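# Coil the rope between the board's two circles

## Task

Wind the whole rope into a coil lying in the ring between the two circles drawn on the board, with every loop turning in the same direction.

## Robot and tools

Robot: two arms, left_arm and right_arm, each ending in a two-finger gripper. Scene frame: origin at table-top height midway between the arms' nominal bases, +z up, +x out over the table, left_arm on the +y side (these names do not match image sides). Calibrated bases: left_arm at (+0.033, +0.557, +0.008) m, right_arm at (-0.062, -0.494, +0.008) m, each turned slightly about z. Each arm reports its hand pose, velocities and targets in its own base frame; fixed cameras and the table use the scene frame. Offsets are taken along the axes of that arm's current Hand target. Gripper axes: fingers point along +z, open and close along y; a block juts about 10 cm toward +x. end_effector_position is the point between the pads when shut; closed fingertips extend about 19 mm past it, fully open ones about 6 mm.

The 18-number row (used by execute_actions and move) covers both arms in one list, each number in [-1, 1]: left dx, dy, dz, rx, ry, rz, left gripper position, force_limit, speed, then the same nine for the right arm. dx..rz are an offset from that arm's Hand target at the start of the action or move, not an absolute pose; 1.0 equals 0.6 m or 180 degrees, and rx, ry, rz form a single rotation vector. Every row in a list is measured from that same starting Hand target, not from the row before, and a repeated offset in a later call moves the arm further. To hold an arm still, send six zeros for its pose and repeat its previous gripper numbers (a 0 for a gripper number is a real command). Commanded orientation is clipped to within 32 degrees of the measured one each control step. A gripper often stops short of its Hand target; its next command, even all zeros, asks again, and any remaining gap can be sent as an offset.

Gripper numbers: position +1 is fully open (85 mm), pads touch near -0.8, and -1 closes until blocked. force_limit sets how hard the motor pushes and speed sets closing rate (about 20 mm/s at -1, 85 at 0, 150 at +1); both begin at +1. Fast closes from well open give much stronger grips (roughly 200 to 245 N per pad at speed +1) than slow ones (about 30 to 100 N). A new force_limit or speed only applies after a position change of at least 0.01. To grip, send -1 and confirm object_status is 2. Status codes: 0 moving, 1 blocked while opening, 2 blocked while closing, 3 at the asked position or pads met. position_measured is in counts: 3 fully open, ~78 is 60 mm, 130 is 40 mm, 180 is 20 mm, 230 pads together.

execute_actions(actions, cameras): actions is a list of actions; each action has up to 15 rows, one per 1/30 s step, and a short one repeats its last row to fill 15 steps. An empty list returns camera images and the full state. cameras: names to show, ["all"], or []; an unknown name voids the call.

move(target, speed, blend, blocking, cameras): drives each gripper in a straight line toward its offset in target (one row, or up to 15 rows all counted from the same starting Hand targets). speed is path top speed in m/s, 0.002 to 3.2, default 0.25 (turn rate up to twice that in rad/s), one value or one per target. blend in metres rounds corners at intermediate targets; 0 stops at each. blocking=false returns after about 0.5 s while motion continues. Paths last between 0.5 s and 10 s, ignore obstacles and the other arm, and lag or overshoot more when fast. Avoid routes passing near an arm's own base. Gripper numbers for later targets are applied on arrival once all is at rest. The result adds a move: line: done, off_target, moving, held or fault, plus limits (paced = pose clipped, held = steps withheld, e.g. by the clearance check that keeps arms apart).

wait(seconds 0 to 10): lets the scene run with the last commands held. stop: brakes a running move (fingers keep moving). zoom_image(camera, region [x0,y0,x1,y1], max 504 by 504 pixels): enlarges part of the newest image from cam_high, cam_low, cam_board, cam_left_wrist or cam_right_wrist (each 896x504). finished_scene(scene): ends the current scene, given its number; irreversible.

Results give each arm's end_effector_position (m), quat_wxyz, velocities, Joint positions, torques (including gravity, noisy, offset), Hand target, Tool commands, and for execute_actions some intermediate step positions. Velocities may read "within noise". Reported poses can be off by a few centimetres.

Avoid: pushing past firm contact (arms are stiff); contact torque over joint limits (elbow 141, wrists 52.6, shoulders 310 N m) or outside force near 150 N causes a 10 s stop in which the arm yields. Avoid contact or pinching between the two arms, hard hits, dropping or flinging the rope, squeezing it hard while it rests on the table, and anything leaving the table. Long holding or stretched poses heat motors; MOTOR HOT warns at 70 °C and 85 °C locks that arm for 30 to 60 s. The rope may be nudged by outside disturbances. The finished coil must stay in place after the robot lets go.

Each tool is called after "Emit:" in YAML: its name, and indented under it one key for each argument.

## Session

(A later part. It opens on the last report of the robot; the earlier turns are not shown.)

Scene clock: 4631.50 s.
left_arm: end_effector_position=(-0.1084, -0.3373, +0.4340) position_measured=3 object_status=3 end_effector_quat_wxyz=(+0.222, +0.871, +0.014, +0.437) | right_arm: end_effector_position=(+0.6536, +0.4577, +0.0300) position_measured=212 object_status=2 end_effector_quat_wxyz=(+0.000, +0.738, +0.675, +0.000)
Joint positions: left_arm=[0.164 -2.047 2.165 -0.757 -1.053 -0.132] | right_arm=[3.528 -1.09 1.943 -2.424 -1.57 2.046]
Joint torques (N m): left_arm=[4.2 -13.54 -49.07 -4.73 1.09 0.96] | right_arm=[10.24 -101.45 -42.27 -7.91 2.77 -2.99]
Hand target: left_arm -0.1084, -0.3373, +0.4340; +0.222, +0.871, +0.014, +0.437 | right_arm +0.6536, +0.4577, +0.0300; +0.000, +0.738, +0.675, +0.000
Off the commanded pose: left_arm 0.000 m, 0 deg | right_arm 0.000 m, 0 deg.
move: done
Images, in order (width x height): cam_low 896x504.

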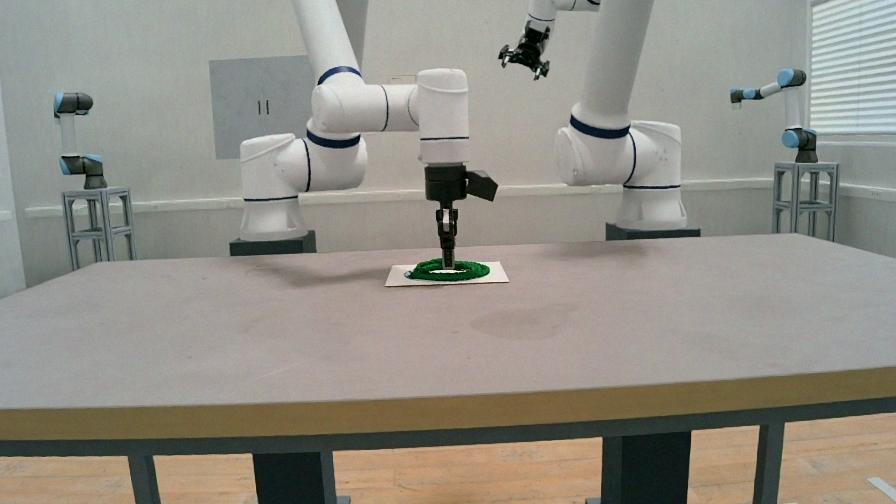

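Emit:
move:
  target: [0,0,0,0,0,0,1,1,1,0,0,0.005,0,0,0,-1,-1,-1]
  speed: 0.015

Emit:
execute_actions:
  actions:
    - [[0,0,0,0,0,0,1,1,1,0,0,0,0,0,0,-0.46,-1,-1]]
  cameras: ["cam_low","cam_board"]

Emit:
zoom_image:
  camera: "cam_board"
  region: [355, 170, 525, 320]

Emit:
zoom_image:
  camera: "cam_low"
  region: [390, 220, 510, 300]

Scene clock: 4644.23 s.
left_arm: end_effector_position=(-0.1084, -0.3373, +0.4340) position_measured=3 object_status=3 end_effector_quat_wxyz=(+0.222, +0.871, +0.014, +0.437) | right_arm: end_effector_position=(+0.6536, +0.4577, +0.0271) position_measured=212 object_status=2 end_effector_quat_wxyz=(+0.000, +0.738, +0.675, +0.000)
Joint positions: left_arm=[0.164 -2.047 2.165 -0.757 -1.053 -0.132] | right_arm=[3.528 -1.086 1.944 -2.429 -1.57 2.046]
Joint torques (N m): left_arm=[3.79 -13.7 -49.26 -4.57 0.95 0.93] | right_arm=[11.68 -100.27 -22.55 -7.22 2.65 -3.01]
Hand target: left_arm -0.1084, -0.3373, +0.4340; +0.222, +0.871, +0.014, +0.437 | right_arm +0.6536, +0.4577, +0.0270; +0.000, +0.738, +0.675, +0.000
Off the commanded pose: left_arm 0.000 m, 0 deg | right_arm 0.000 m, 0 deg.
move: done

Scene clock: 4644.97 s.
left_arm: end_effector_position=(-0.1084, -0.3373, +0.4340) position_measured=3 object_status=3 end_effector_quat_wxyz=(+0.222, +0.871, +0.014, +0.437) | right_arm: end_effector_position=(+0.6536, +0.4577, +0.0270) position_measured=187 object_status=0 end_effector_quat_wxyz=(+0.000, +0.738, +0.675, +0.000)
Joint positions: left_arm=[0.164 -2.047 2.165 -0.757 -1.053 -0.132] | right_arm=[3.528 -1.086 1.944 -2.429 -1.57 2.046]
Joint torques (N m): left_arm=[4.44 -15.08 -49.23 -4.59 1.1 0.93] | right_arm=[9.18 -100.91 -22 -7.3 2.89 -2.69]
Hand target: left_arm -0.1084, -0.3373, +0.4340; +0.222, +0.871, +0.014, +0.437 | right_arm +0.6536, +0.4577, +0.0270; +0.000, +0.738, +0.675, +0.000
Off the commanded pose: left_arm 0.000 m, 0 deg | right_arm 0.000 m, 0 deg.
Step readings (end_effector_position of left_arm | right_arm):
0: (-0.1084, -0.3373, +0.4340) | (+0.6536, +0.4577, +0.0271)
1: (-0.1084, -0.3373, +0.4340) | (+0.6536, +0.4577, +0.0271)
2: (-0.1084, -0.3373, +0.4340) | (+0.6536, +0.4577, +0.0271)
4: (-0.1084, -0.3373, +0.4340) | (+0.6536, +0.4577, +0.0270)
8: (-0.1084, -0.3373, +0.4340) | (+0.6536, +0.4577, +0.0270)
15: (-0.1084, -0.3373, +0.4340) | (+0.6536, +0.4577, +0.0270)
Images, in order (width x height): cam_low 896x504, cam_board 896x504.

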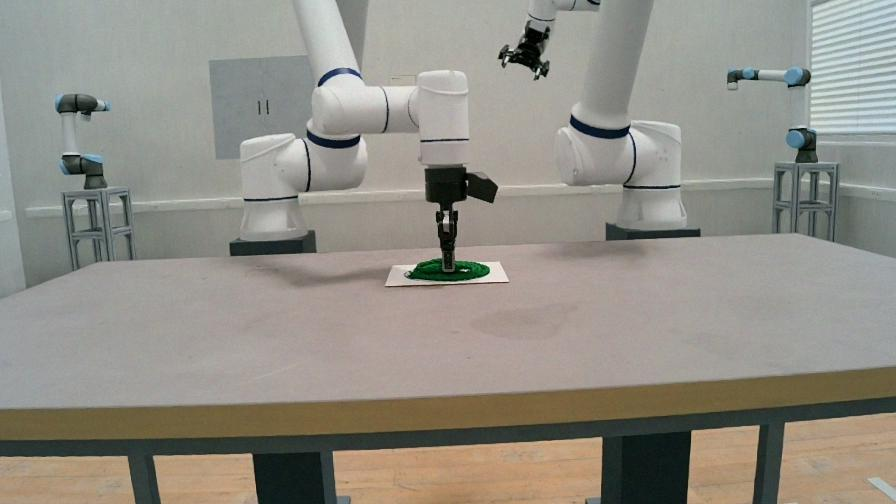

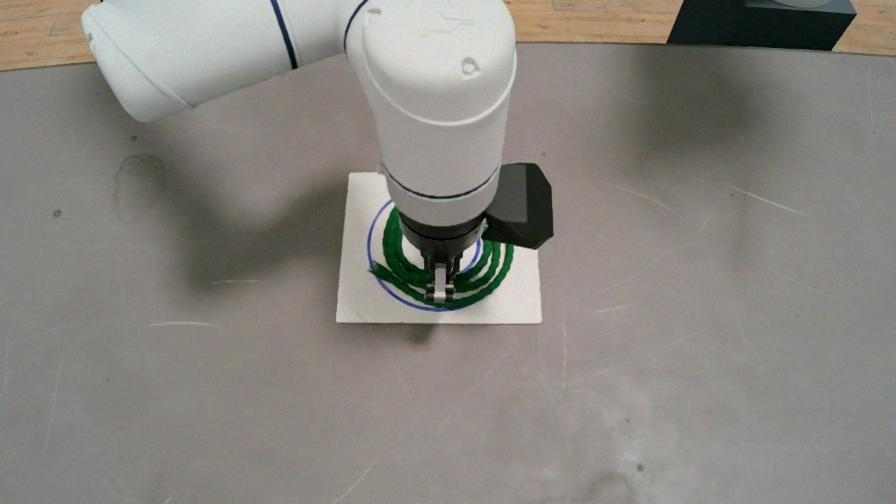

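Scaled by 2.965.

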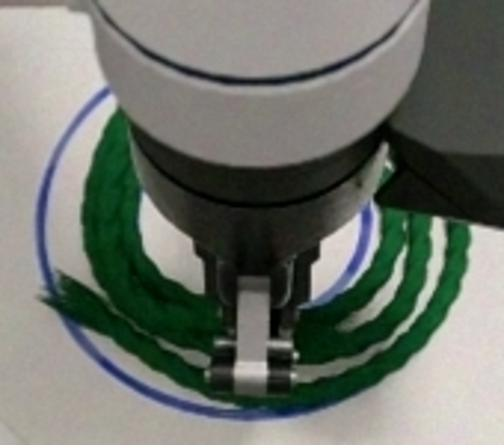

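Scaled by 4.200.

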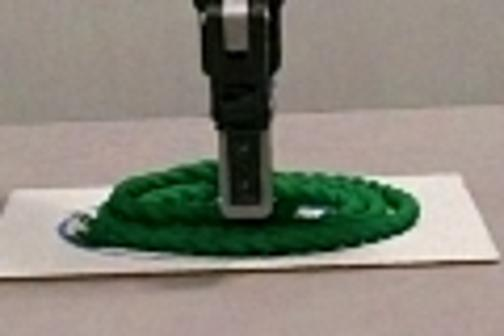

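Emit:
move:
  target:
    - [0,0,0,0,0,0,1,1,1,0,0,-0.05,0,0,0,-0.46,-1,-1]
    - [0,0,0,0,0,0,1,1,1,0,0,-0.3,0,0,0,-0.46,-1,-1]
  speed: [0.03,0.12]
  blend: 0.01
  cameras: ["cam_low","cam_board","cam_high","cam_right_wrist"]

Emit:
zoom_image:
  camera: "cam_board"
  region: [355, 170, 525, 320]

Emit:
zoom_image:
  camera: "cam_low"
  region: [370, 220, 520, 320]

Scene clock: 4654.60 s.
left_arm: end_effector_position=(-0.1084, -0.3373, +0.4340) position_measured=3 object_status=3 end_effector_quat_wxyz=(+0.222, +0.871, +0.014, +0.437) | right_arm: end_effector_position=(+0.6536, +0.4576, +0.2069) position_measured=187 object_status=3 end_effector_quat_wxyz=(+0.000, +0.738, +0.675, +0.000)
Joint positions: left_arm=[0.164 -2.047 2.165 -0.757 -1.053 -0.132] | right_arm=[3.528 -1.285 1.835 -2.12 -1.57 2.045]
Joint torques (N m): left_arm=[4.77 -12.85 -49.31 -4.84 1.13 1.14] | right_arm=[-5.75 -138.99 -51.05 -1.9 2.44 -2.62]
Hand target: left_arm -0.1084, -0.3373, +0.4340; +0.222, +0.871, +0.014, +0.437 | right_arm +0.6536, +0.4576, +0.2070; +0.000, +0.738, +0.675, +0.000
Off the commanded pose: left_arm 0.000 m, 0 deg | right_arm 0.000 m, 0 deg.
move: done
camera_calibration:
cam_right_wrist: T_world_to_cam=[[0.995493, -0.0934169, -0.0163379, -0.591304], [-0.0830994, -0.942274, 0.324367, 0.438017], [-0.0456961, -0.321547, -0.94579, 0.49817], [0, 0, 0, 1]] pos_world=[0.647802, 0.51768, 0.319426]
Images, in order (width x height): cam_high 896x504, cam_low 896x504, cam_board 896x504, cam_right_wrist 896x504.

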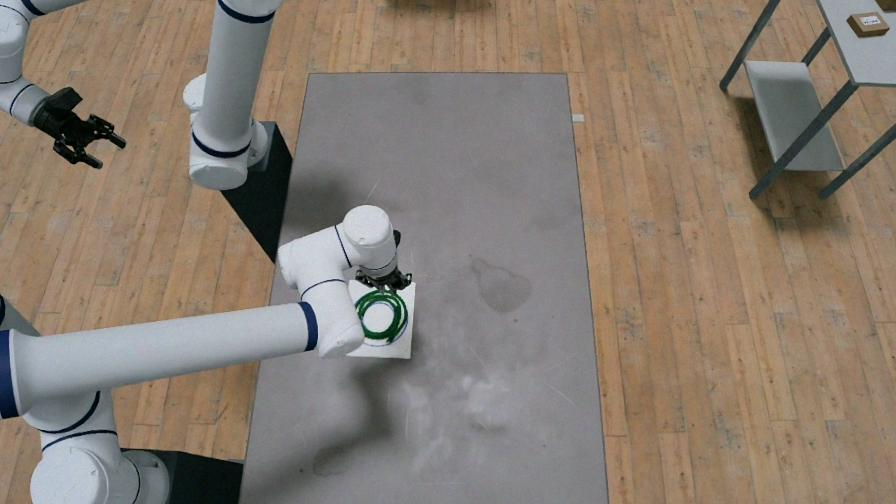

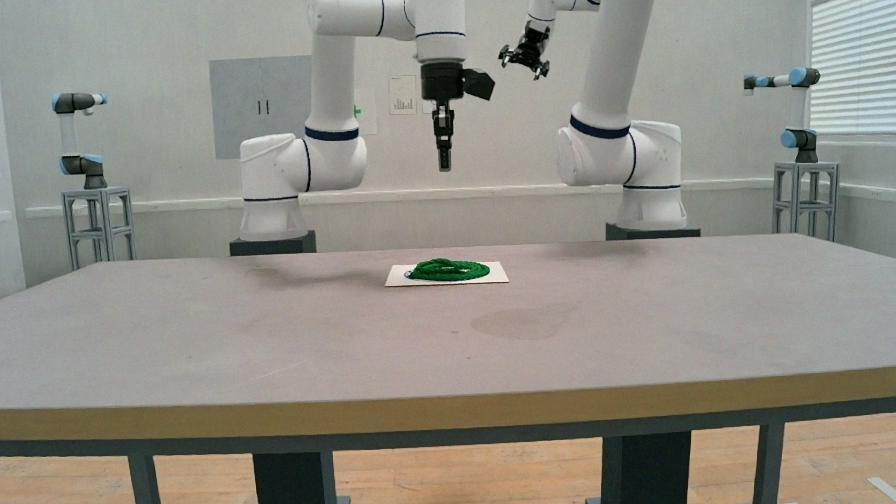

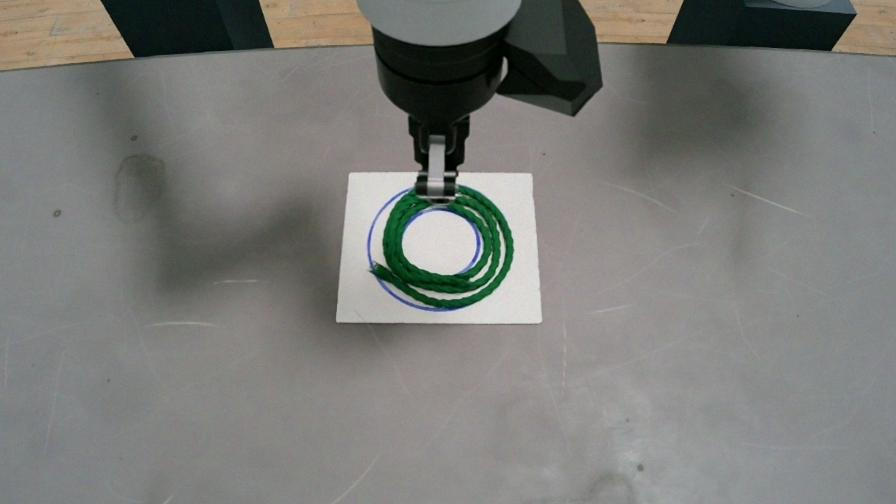

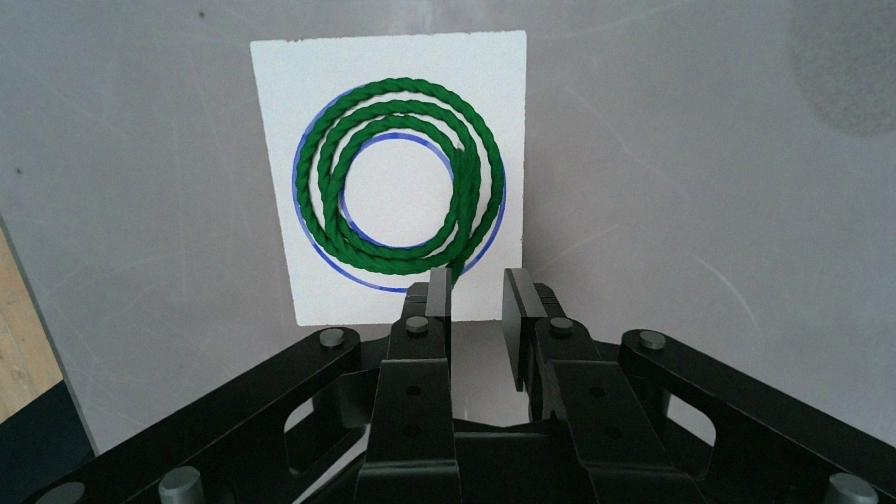

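Scaled by 2.965.

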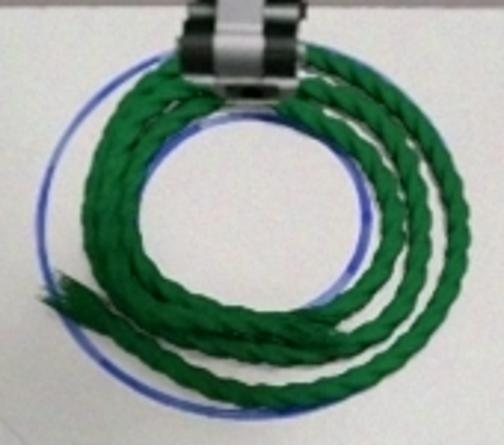

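Scaled by 3.360.

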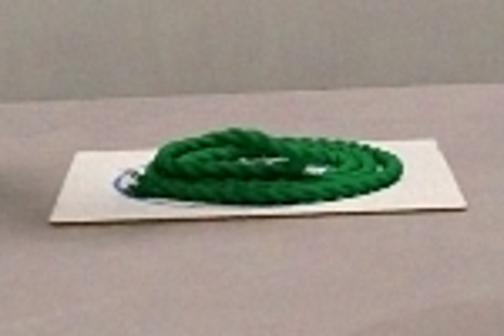

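Emit:
move:
  target: [0,0,0,0,0,0,1,1,1,-0.03,-0.25,-0.1,0,0,0,-0.46,-1,-1]
  speed: 0.2
  cameras: ["cam_low","cam_board","cam_high"]

Emit:
zoom_image:
  camera: "cam_board"
  region: [355, 170, 525, 320]

Emit:
zoom_image:
  camera: "cam_board"
  region: [360, 240, 420, 300]

Emit:
zoom_image:
  camera: "cam_high"
  region: [330, 270, 430, 370]

Scene clock: 4683.33 s.
left_arm: end_effector_position=(-0.1084, -0.3373, +0.4340) position_measured=3 object_status=3 end_effector_quat_wxyz=(+0.222, +0.871, +0.014, +0.437) | right_arm: end_effector_position=(+0.5028, +0.4529, +0.2670) position_measured=187 object_status=3 end_effector_quat_wxyz=(+0.000, +0.738, +0.675, +0.000)
Joint positions: left_arm=[0.164 -2.047 2.165 -0.757 -1.053 -0.132] | right_arm=[3.609 -1.525 2.003 -2.048 -1.57 2.127]
Joint torques (N m): left_arm=[4.4 -14.14 -49.48 -4.9 1.01 0.99] | right_arm=[11.98 -105.59 -31.02 -2.29 3.33 4.4]
Hand target: left_arm -0.1084, -0.3373, +0.4340; +0.222, +0.871, +0.014, +0.437 | right_arm +0.5027, +0.4529, +0.2671; +0.000, +0.738, +0.675, +0.000
Off the commanded pose: left_arm 0.000 m, 0 deg | right_arm 0.000 m, 0 deg.
move: done
Images, in order (width x height): cam_high 896x504, cam_low 896x504, cam_board 896x504.

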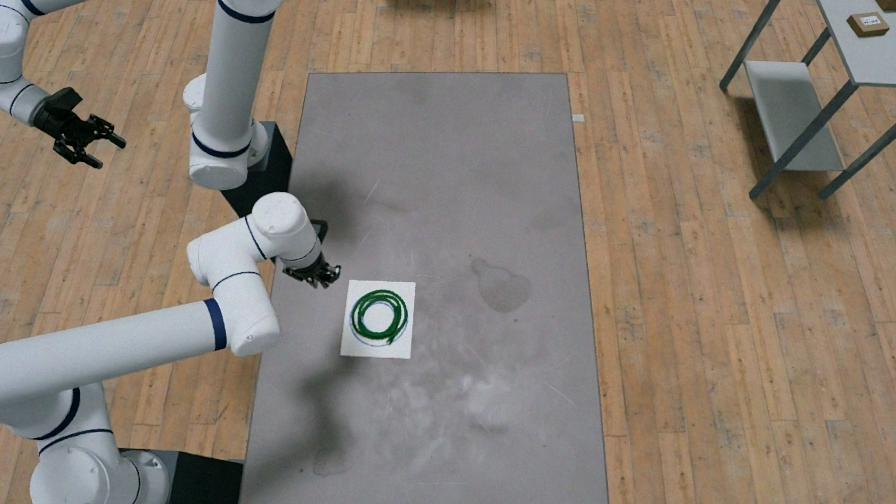

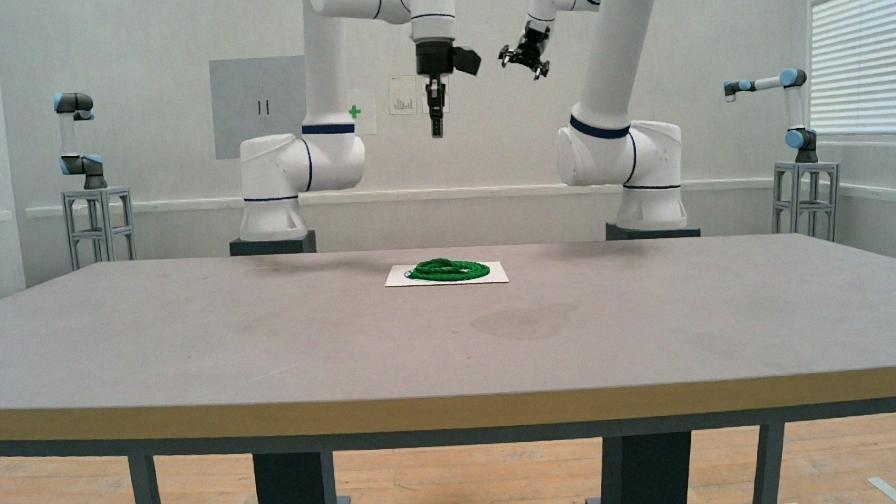

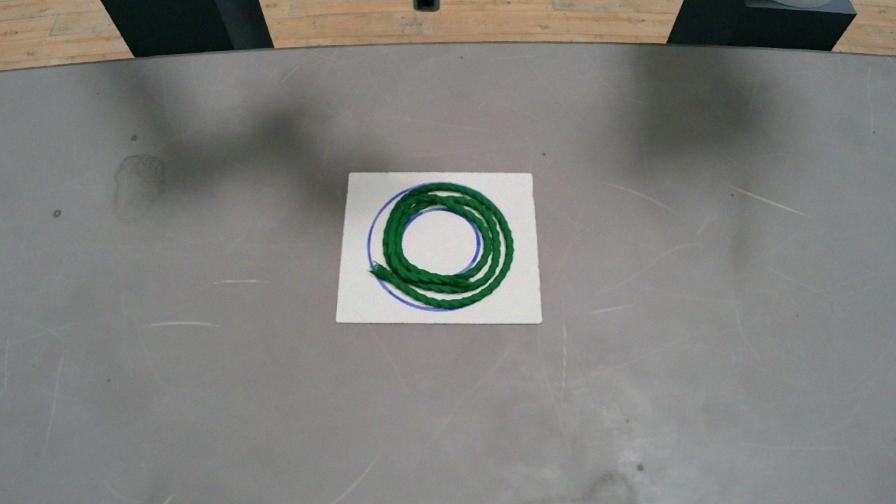

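Scaled by 2.965.

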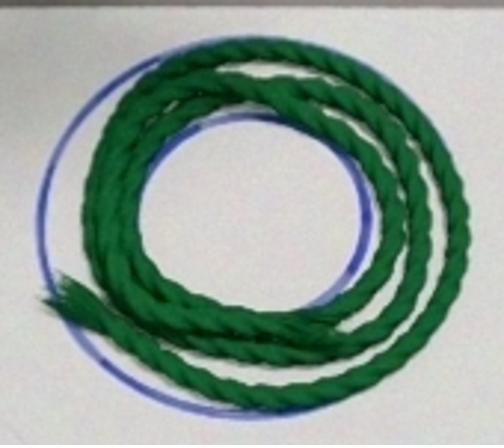

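Scaled by 8.400.

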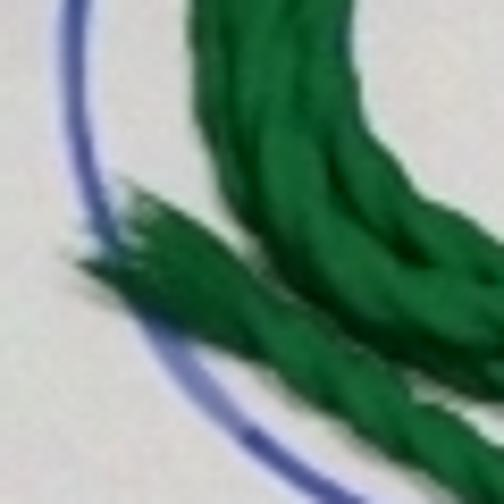

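Scaled by 5.040.

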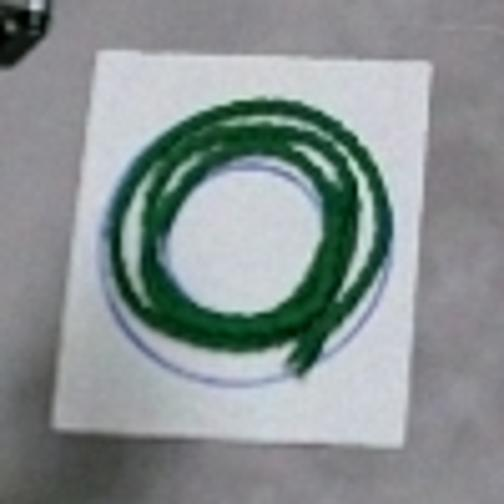

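Emit:
move:
  target: [0,0,0,0,0,0,1,1,1,-0.09888,0.26565,0.2783,0,0,0.1667,-0.8,-1,-1]
  speed: 0.2
  cameras: ["cam_board","cam_right_wrist"]

Emit:
zoom_image:
  camera: "cam_board"
  region: [340, 190, 510, 340]

Scene clock: 4711.47 s.
left_arm: end_effector_position=(-0.1084, -0.3373, +0.4340) position_measured=3 object_status=3 end_effector_quat_wxyz=(+0.222, +0.871, +0.014, +0.437) | right_arm: end_effector_position=(+0.6560, +0.3798, +0.1001) position_measured=229 object_status=3 end_effector_quat_wxyz=(+0.000, +0.887, +0.461, +0.000)
Joint positions: left_arm=[0.164 -2.047 2.165 -0.757 -1.053 -0.132] | right_arm=[3.43 -1.229 1.992 -2.333 -1.57 2.471]
Joint torques (N m): left_arm=[3.69 -12.91 -49.69 -4.58 1.03 1.03] | right_arm=[-7.64 -85.98 -45.2 -7.79 -2.19 4.23]
Hand target: left_arm -0.1084, -0.3373, +0.4340; +0.222, +0.871, +0.014, +0.437 | right_arm +0.6561, +0.3798, +0.1000; +0.000, +0.887, +0.461, +0.000
Off the commanded pose: left_arm 0.000 m, 0 deg | right_arm 0.000 m, 0 deg.
move: done
camera_calibration:
cam_right_wrist: T_world_to_cam=[[0.815522, -0.578496, -0.0163331, -0.300421], [-0.542902, -0.77451, 0.324641, 0.637418], [-0.200454, -0.255884, -0.945696, 0.448839], [0, 0, 0, 1]] pos_world=[0.681027, 0.434744, 0.212626]
Images, in order (width x height): cam_board 896x504, cam_right_wrist 896x504.

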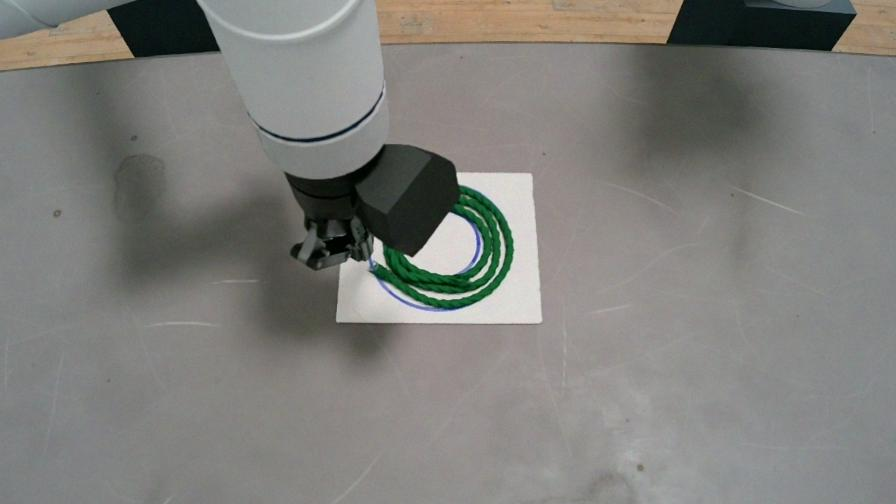

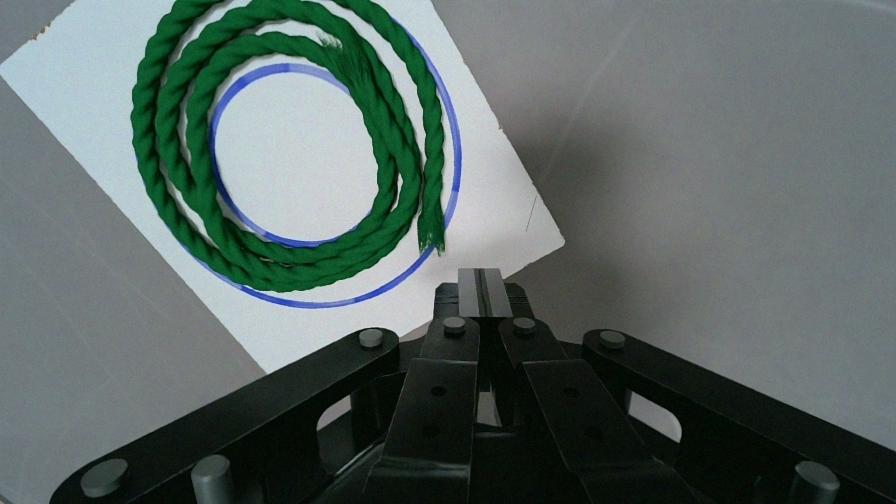

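Scaled by 2.965.

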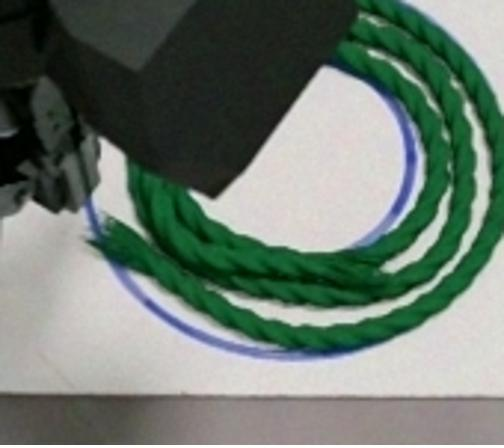

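Emit:
move:
  target: [0,0,0,0,0,0,1,1,1,0,0,0.1375,0,0,0,-0.8,-1,-1]
  speed: 0.06
  cameras: ["cam_low","cam_right_wrist"]

Emit:
zoom_image:
  camera: "cam_low"
  region: [370, 220, 490, 300]

Scene clock: 4755.63 s.
left_arm: end_effector_position=(-0.1084, -0.3373, +0.4340) position_measured=3 object_status=3 end_effector_quat_wxyz=(+0.222, +0.871, +0.014, +0.437) | right_arm: end_effector_position=(+0.6561, +0.3798, +0.0176) position_measured=229 object_status=3 end_effector_quat_wxyz=(+0.000, +0.887, +0.461, +0.000)
Joint positions: left_arm=[0.164 -2.047 2.165 -0.757 -1.053 -0.132] | right_arm=[3.43 -1.119 2.029 -2.48 -1.57 2.471]
Joint torques (N m): left_arm=[5.55 -14.15 -49.5 -4.91 1.02 1.17] | right_arm=[9.14 -91.41 -20.77 -6.98 -1.96 4.24]
Hand target: left_arm -0.1084, -0.3373, +0.4340; +0.222, +0.871, +0.014, +0.437 | right_arm +0.6561, +0.3798, +0.0175; +0.000, +0.887, +0.461, +0.000
Off the commanded pose: left_arm 0.000 m, 0 deg | right_arm 0.000 m, 0 deg.
move: done
camera_calibration:
cam_right_wrist: T_world_to_cam=[[0.815342, -0.578747, -0.016374, -0.301613], [-0.543135, -0.774355, 0.324621, 0.664349], [-0.200553, -0.255784, -0.945702, 0.370864], [0, 0, 0, 1]] pos_world=[0.681126, 0.434746, 0.130126]
Images, in order (width x height): cam_low 896x504, cam_right_wrist 896x504.

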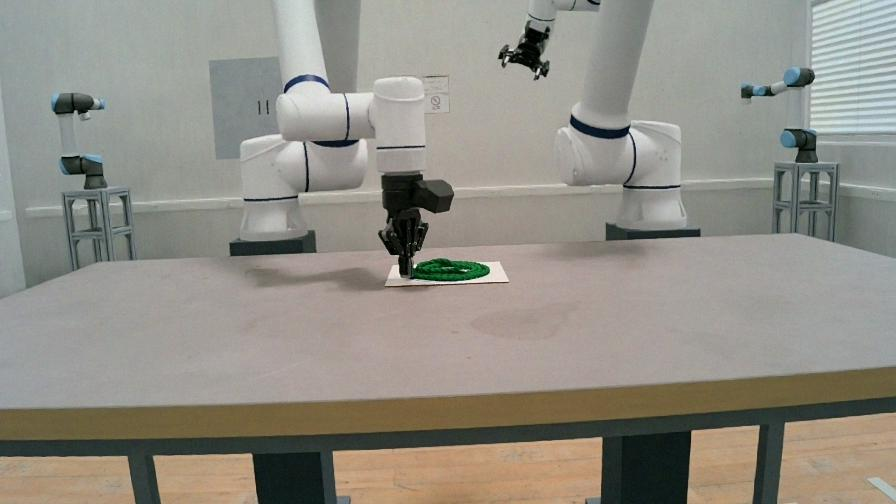

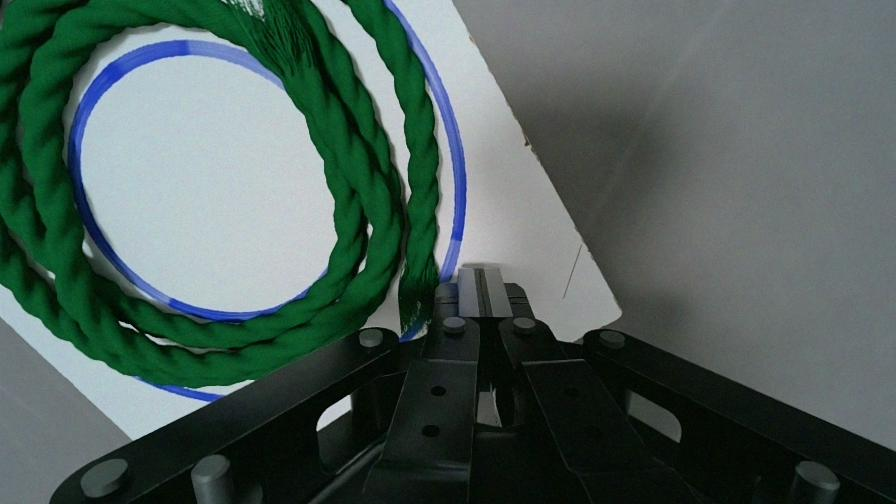

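Scaled by 4.200.

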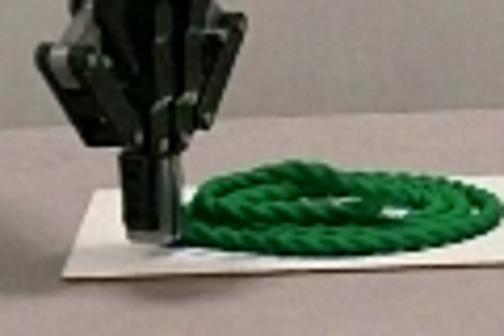

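Emit:
move:
  target: [0,0,0,0,0,0,1,1,1,0,-0.0275,0,0,0,0,-0.8,-1,-1]
  speed: 0.015
  cameras: ["cam_right_wrist"]

Scene clock: 4764.53 s.
left_arm: end_effector_position=(-0.1084, -0.3373, +0.4340) position_measured=3 object_status=3 end_effector_quat_wxyz=(+0.222, +0.871, +0.014, +0.437) | right_arm: end_effector_position=(+0.6427, +0.3892, +0.0175) position_measured=229 object_status=3 end_effector_quat_wxyz=(+0.000, +0.887, +0.461, +0.000)
Joint positions: left_arm=[0.164 -2.047 2.165 -0.757 -1.053 -0.132] | right_arm=[3.447 -1.126 2.042 -2.487 -1.57 2.489]
Joint torques (N m): left_arm=[4.03 -13.22 -49.25 -4.7 1.11 1.03] | right_arm=[8.32 -143.09 -19.73 -7.85 0.85 4.7]
Hand target: left_arm -0.1084, -0.3373, +0.4340; +0.222, +0.871, +0.014, +0.437 | right_arm +0.6426, +0.3893, +0.0175; +0.000, +0.887, +0.461, +0.000
Off the commanded pose: left_arm 0.000 m, 0 deg | right_arm 0.000 m, 0 deg.
move: done
camera_calibration:
cam_right_wrist: T_world_to_cam=[[0.815385, -0.578689, -0.0163379, -0.285308], [-0.543073, -0.774368, 0.324694, 0.664337], [-0.200548, -0.255878, -0.945678, 0.370521], [0, 0, 0, 1]] pos_world=[0.667726, 0.444145, 0.130026]
Images, in order (width x height): cam_right_wrist 896x504.

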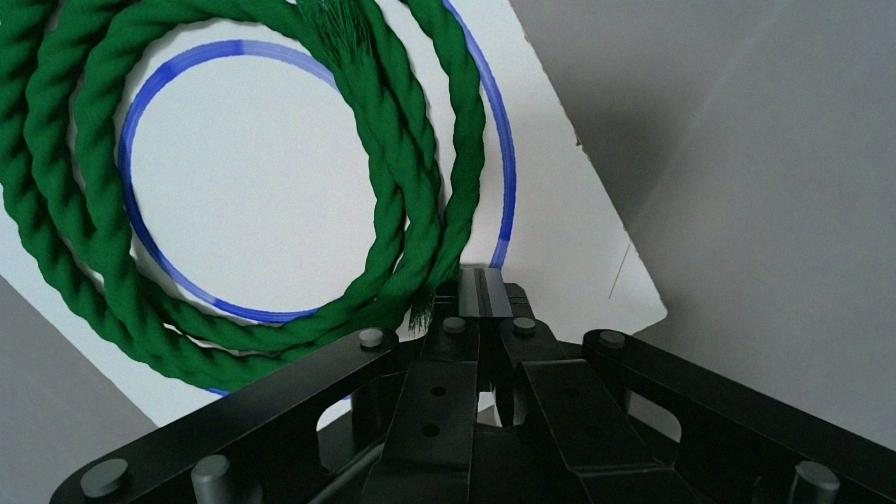

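Emit:
move:
  target:
    - [0,0,0,0,0,0,1,1,1,0,0.0275,0,0,0,0,-0.8,-1,-1]
    - [0,0,0,0,0,0,1,1,1,0,0.0275,-0.1375,0,0,0,-0.8,-1,-1]
  speed: [0.02,0.08]
  cameras: ["cam_right_wrist","cam_board"]

Emit:
zoom_image:
  camera: "cam_board"
  region: [340, 190, 510, 340]

Scene clock: 4779.70 s.
left_arm: end_effector_position=(-0.1084, -0.3373, +0.4340) position_measured=3 object_status=3 end_effector_quat_wxyz=(+0.222, +0.871, +0.014, +0.437) | right_arm: end_effector_position=(+0.6561, +0.3798, +0.0999) position_measured=229 object_status=3 end_effector_quat_wxyz=(+0.000, +0.887, +0.461, +0.000)
Joint positions: left_arm=[0.164 -2.047 2.165 -0.757 -1.053 -0.132] | right_arm=[3.43 -1.228 1.992 -2.333 -1.57 2.471]
Joint torques (N m): left_arm=[3.99 -13.67 -49.01 -4.46 0.97 1.03] | right_arm=[-6.74 -138.78 -45.72 -1.84 0.08 -2.69]
Hand target: left_arm -0.1084, -0.3373, +0.4340; +0.222, +0.871, +0.014, +0.437 | right_arm +0.6561, +0.3798, +0.1000; +0.000, +0.887, +0.461, +0.000
Off the commanded pose: left_arm 0.000 m, 0 deg | right_arm 0.000 m, 0 deg.
move: done
camera_calibration:
cam_right_wrist: T_world_to_cam=[[0.815374, -0.578703, -0.0163926, -0.300302], [-0.543088, -0.774388, 0.324621, 0.637615], [-0.200553, -0.255784, -0.945702, 0.448695], [0, 0, 0, 1]] pos_world=[0.681126, 0.434745, 0.212426]
Images, in order (width x height): cam_board 896x504, cam_right_wrist 896x504.

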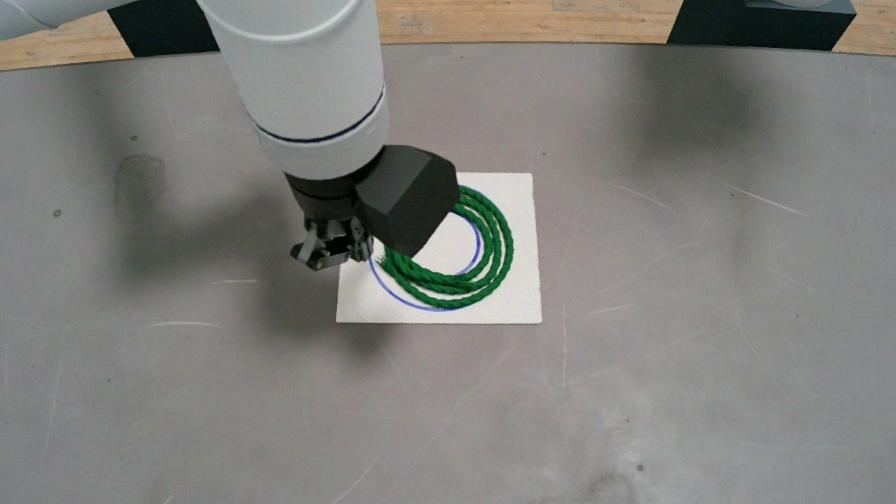

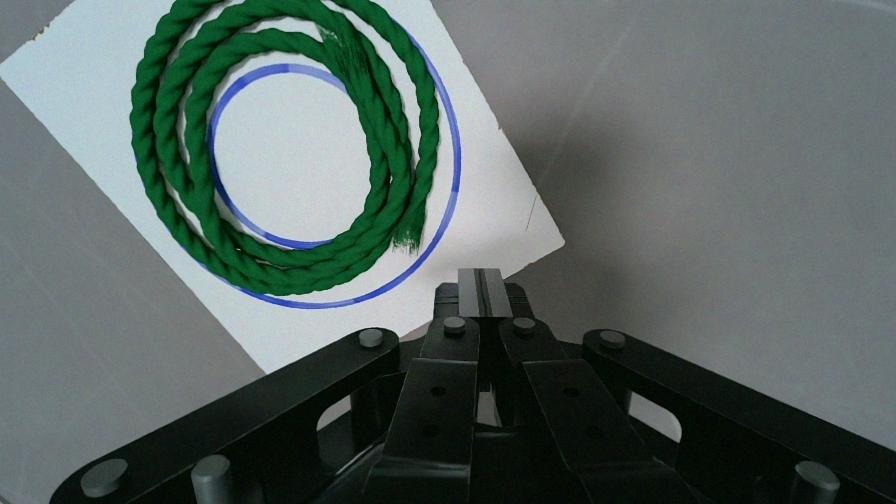

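Scaled by 2.965.

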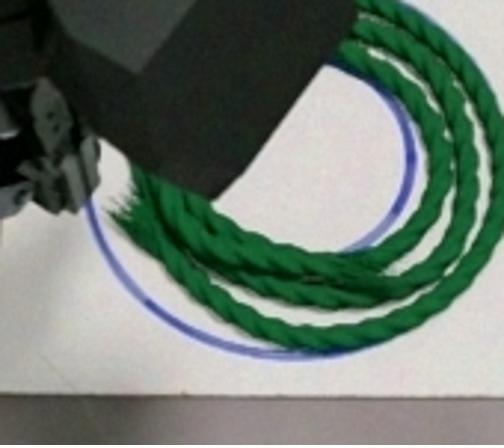

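Emit:
zoom_image:
  camera: "cam_right_wrist"
  region: [120, 0, 480, 310]

Scaled by 1.400.

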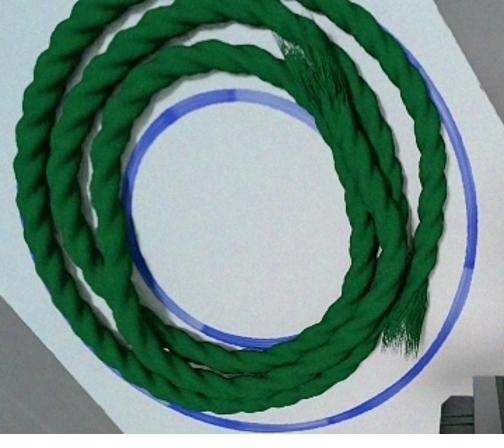

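Emit:
move:
  target:
    - [0,0,0,0,0,0,1,1,1,-0.01,-0.03,-0.1,0,0,0,-0.8,-1,-1]
    - [0,0,0,0,0,0,1,1,1,-0.04453,-0.14787,-0.15,0,0,0,-0.8,-1,-1]
  speed: 0.2
  blend: 0.02
  cameras: ["cam_right_wrist"]

Emit:
zoom_image:
  camera: "cam_right_wrist"
  region: [300, 0, 600, 260]

Scene clock: 4812.13 s.
left_arm: end_effector_position=(-0.1084, -0.3373, +0.4340) position_measured=3 object_status=3 end_effector_quat_wxyz=(+0.222, +0.871, +0.014, +0.437) | right_arm: end_effector_position=(+0.5683, +0.4088, +0.1900) position_measured=229 object_status=3 end_effector_quat_wxyz=(+0.000, +0.887, +0.461, +0.000)
Joint positions: left_arm=[0.164 -2.047 2.165 -0.757 -1.053 -0.132] | right_arm=[3.509 -1.415 2.037 -2.193 -1.57 2.55]
Joint torques (N m): left_arm=[4.82 -13.32 -48.38 -4.72 1.04 0.89] | right_arm=[13.23 -118.19 -28.93 -2.44 -1.73 4.46]
Hand target: left_arm -0.1084, -0.3373, +0.4340; +0.222, +0.871, +0.014, +0.437 | right_arm +0.5682, +0.4089, +0.1901; +0.000, +0.887, +0.461, +0.000
Off the commanded pose: left_arm 0.000 m, 0 deg | right_arm 0.000 m, 0 deg.
move: done
camera_calibration:
cam_right_wrist: T_world_to_cam=[[0.815357, -0.578725, -0.0164697, -0.210351], [-0.543078, -0.774374, 0.324672, 0.58319], [-0.200649, -0.255779, -0.945683, 0.523787], [0, 0, 0, 1]] pos_world=[0.593326, 0.463845, 0.302527]
Images, in order (width x height): cam_right_wrist 896x504.

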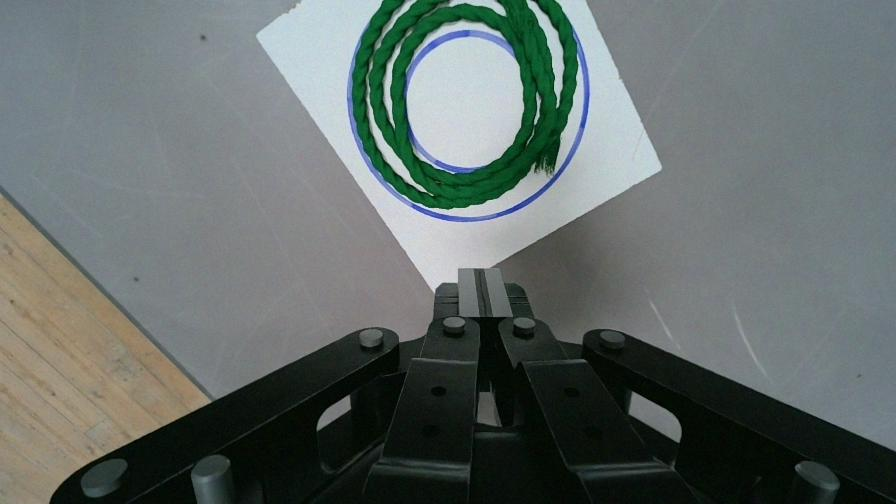

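Scaled by 1.680.

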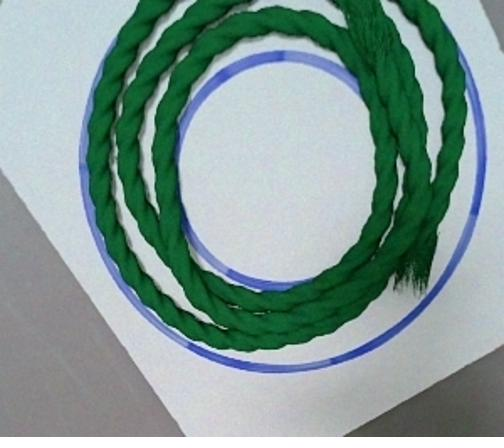

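Emit:
zoom_image:
  camera: "cam_right_wrist"
  region: [400, 20, 620, 200]

Emit:
zoom_image:
  camera: "cam_right_wrist"
  region: [340, 0, 540, 200]

Scaled by 2.291.

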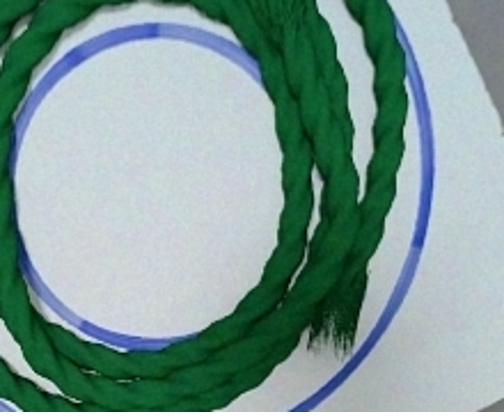

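Scaled by 2.520.

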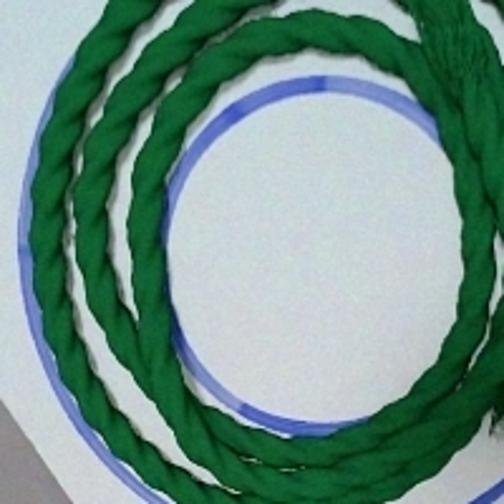

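Emit:
move:
  target:
    - [0,0,0,0,0,0,1,1,1,0.0967,0.04135,0.15,0,0,0.0278,-0.8,-1,-1]
    - [0,0,0,0,0,0,1,1,1,0.0967,0.04135,0.2875,0,0,0.0278,-0.8,-1,-1]
  speed: [0.15,0.06]
  cameras: ["cam_right_wrist","cam_low"]

Emit:
zoom_image:
  camera: "cam_low"
  region: [370, 220, 490, 300]

Scene clock: 4886.30 s.
left_arm: end_effector_position=(-0.1084, -0.3373, +0.4340) position_measured=3 object_status=3 end_effector_quat_wxyz=(+0.222, +0.871, +0.014, +0.437) | right_arm: end_effector_position=(+0.6218, +0.4421, +0.0177) position_measured=229 object_status=3 end_effector_quat_wxyz=(+0.000, +0.907, +0.422, +0.000)
Joint positions: left_arm=[0.164 -2.047 2.165 -0.757 -1.053 -0.132] | right_arm=[3.525 -1.113 2.019 -2.476 -1.57 2.653]
Joint torques (N m): left_arm=[5.37 -13.57 -48.72 -4.68 1.08 0.85] | right_arm=[9.86 -96.06 -20.95 -7.4 -1.8 4.39]
Hand target: left_arm -0.1084, -0.3373, +0.4340; +0.222, +0.871, +0.014, +0.437 | right_arm +0.6218, +0.4421, +0.0176; +0.000, +0.907, +0.422, +0.000
Off the commanded pose: left_arm 0.000 m, 0 deg | right_arm 0.000 m, 0 deg.
move: done
camera_calibration:
cam_right_wrist: T_world_to_cam=[[0.761815, -0.647589, -0.01633, -0.173773], [-0.608527, -0.724052, 0.324721, 0.712314], [-0.222109, -0.23744, -0.945669, 0.385301], [0, 0, 0, 1]] pos_world=[0.651424, 0.494705, 0.130226]
Images, in order (width x height): cam_low 896x504, cam_right_wrist 896x504.

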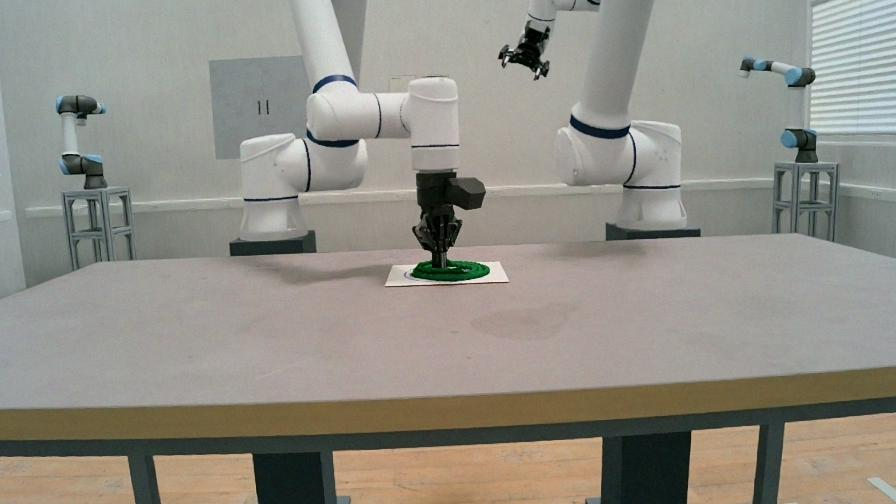

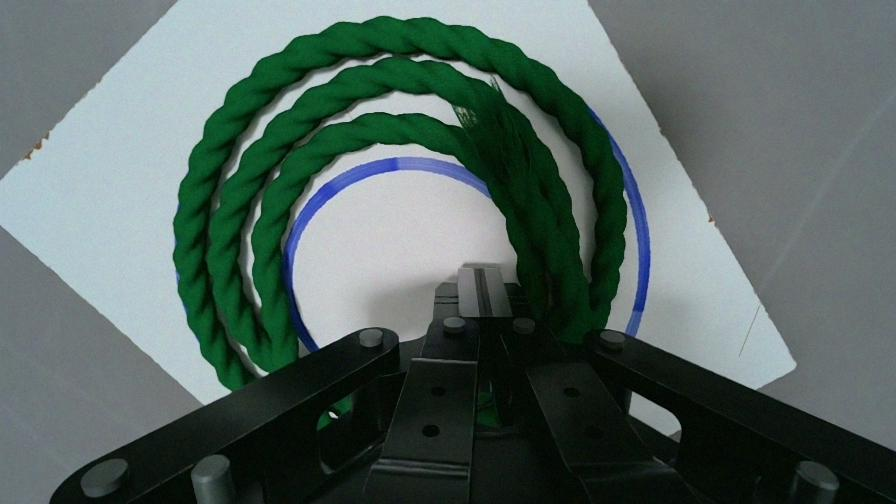

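Scaled by 4.200.

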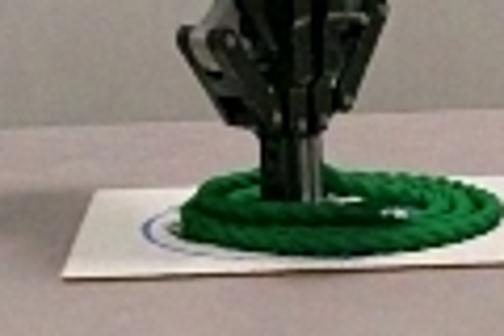

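Emit:
move:
  target: [0,0,0,0,0,0,1,1,1,0,0.0183,0,0,0,0,-0.8,-1,-1]
  speed: 0.012
  cameras: ["cam_right_wrist"]

Scene clock: 4892.40 s.
left_arm: end_effector_position=(-0.1084, -0.3373, +0.4340) position_measured=3 object_status=3 end_effector_quat_wxyz=(+0.222, +0.871, +0.014, +0.437) | right_arm: end_effector_position=(+0.6300, +0.4352, +0.0176) position_measured=229 object_status=3 end_effector_quat_wxyz=(+0.000, +0.907, +0.422, +0.000)
Joint positions: left_arm=[0.164 -2.047 2.165 -0.757 -1.053 -0.132] | right_arm=[3.512 -1.11 2.013 -2.474 -1.57 2.641]
Joint torques (N m): left_arm=[5.15 -13.23 -48.73 -4.64 1.02 0.99] | right_arm=[-5.84 -94.89 -41.23 -1.79 -1.48 -3.15]
Hand target: left_arm -0.1084, -0.3373, +0.4340; +0.222, +0.871, +0.014, +0.437 | right_arm +0.6302, +0.4351, +0.0176; +0.000, +0.907, +0.422, +0.000
Off the commanded pose: left_arm 0.000 m, 0 deg | right_arm 0.000 m, 0 deg.
move: done
camera_calibration:
cam_right_wrist: T_world_to_cam=[[0.761815, -0.647589, -0.01633, -0.184632], [-0.608527, -0.724052, 0.324721, 0.712362], [-0.222109, -0.23744, -0.945669, 0.385293], [0, 0, 0, 1]] pos_world=[0.659724, 0.487705, 0.130026]
Images, in order (width x height): cam_right_wrist 896x504.

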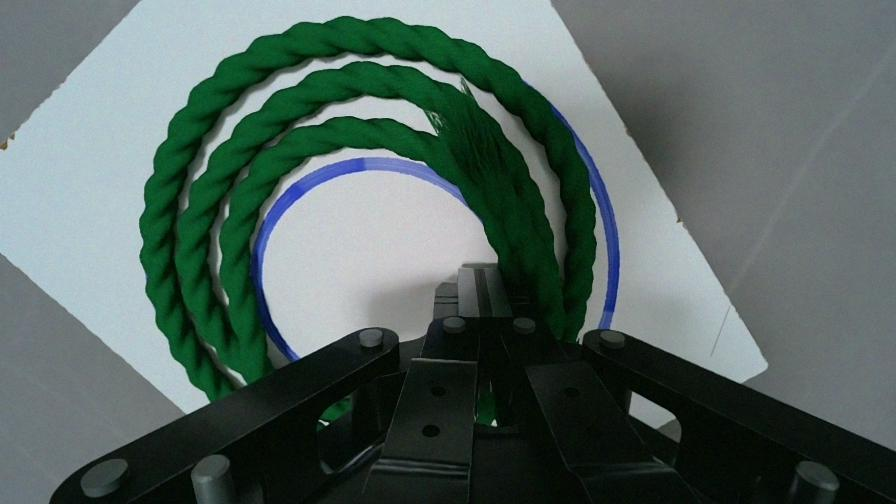

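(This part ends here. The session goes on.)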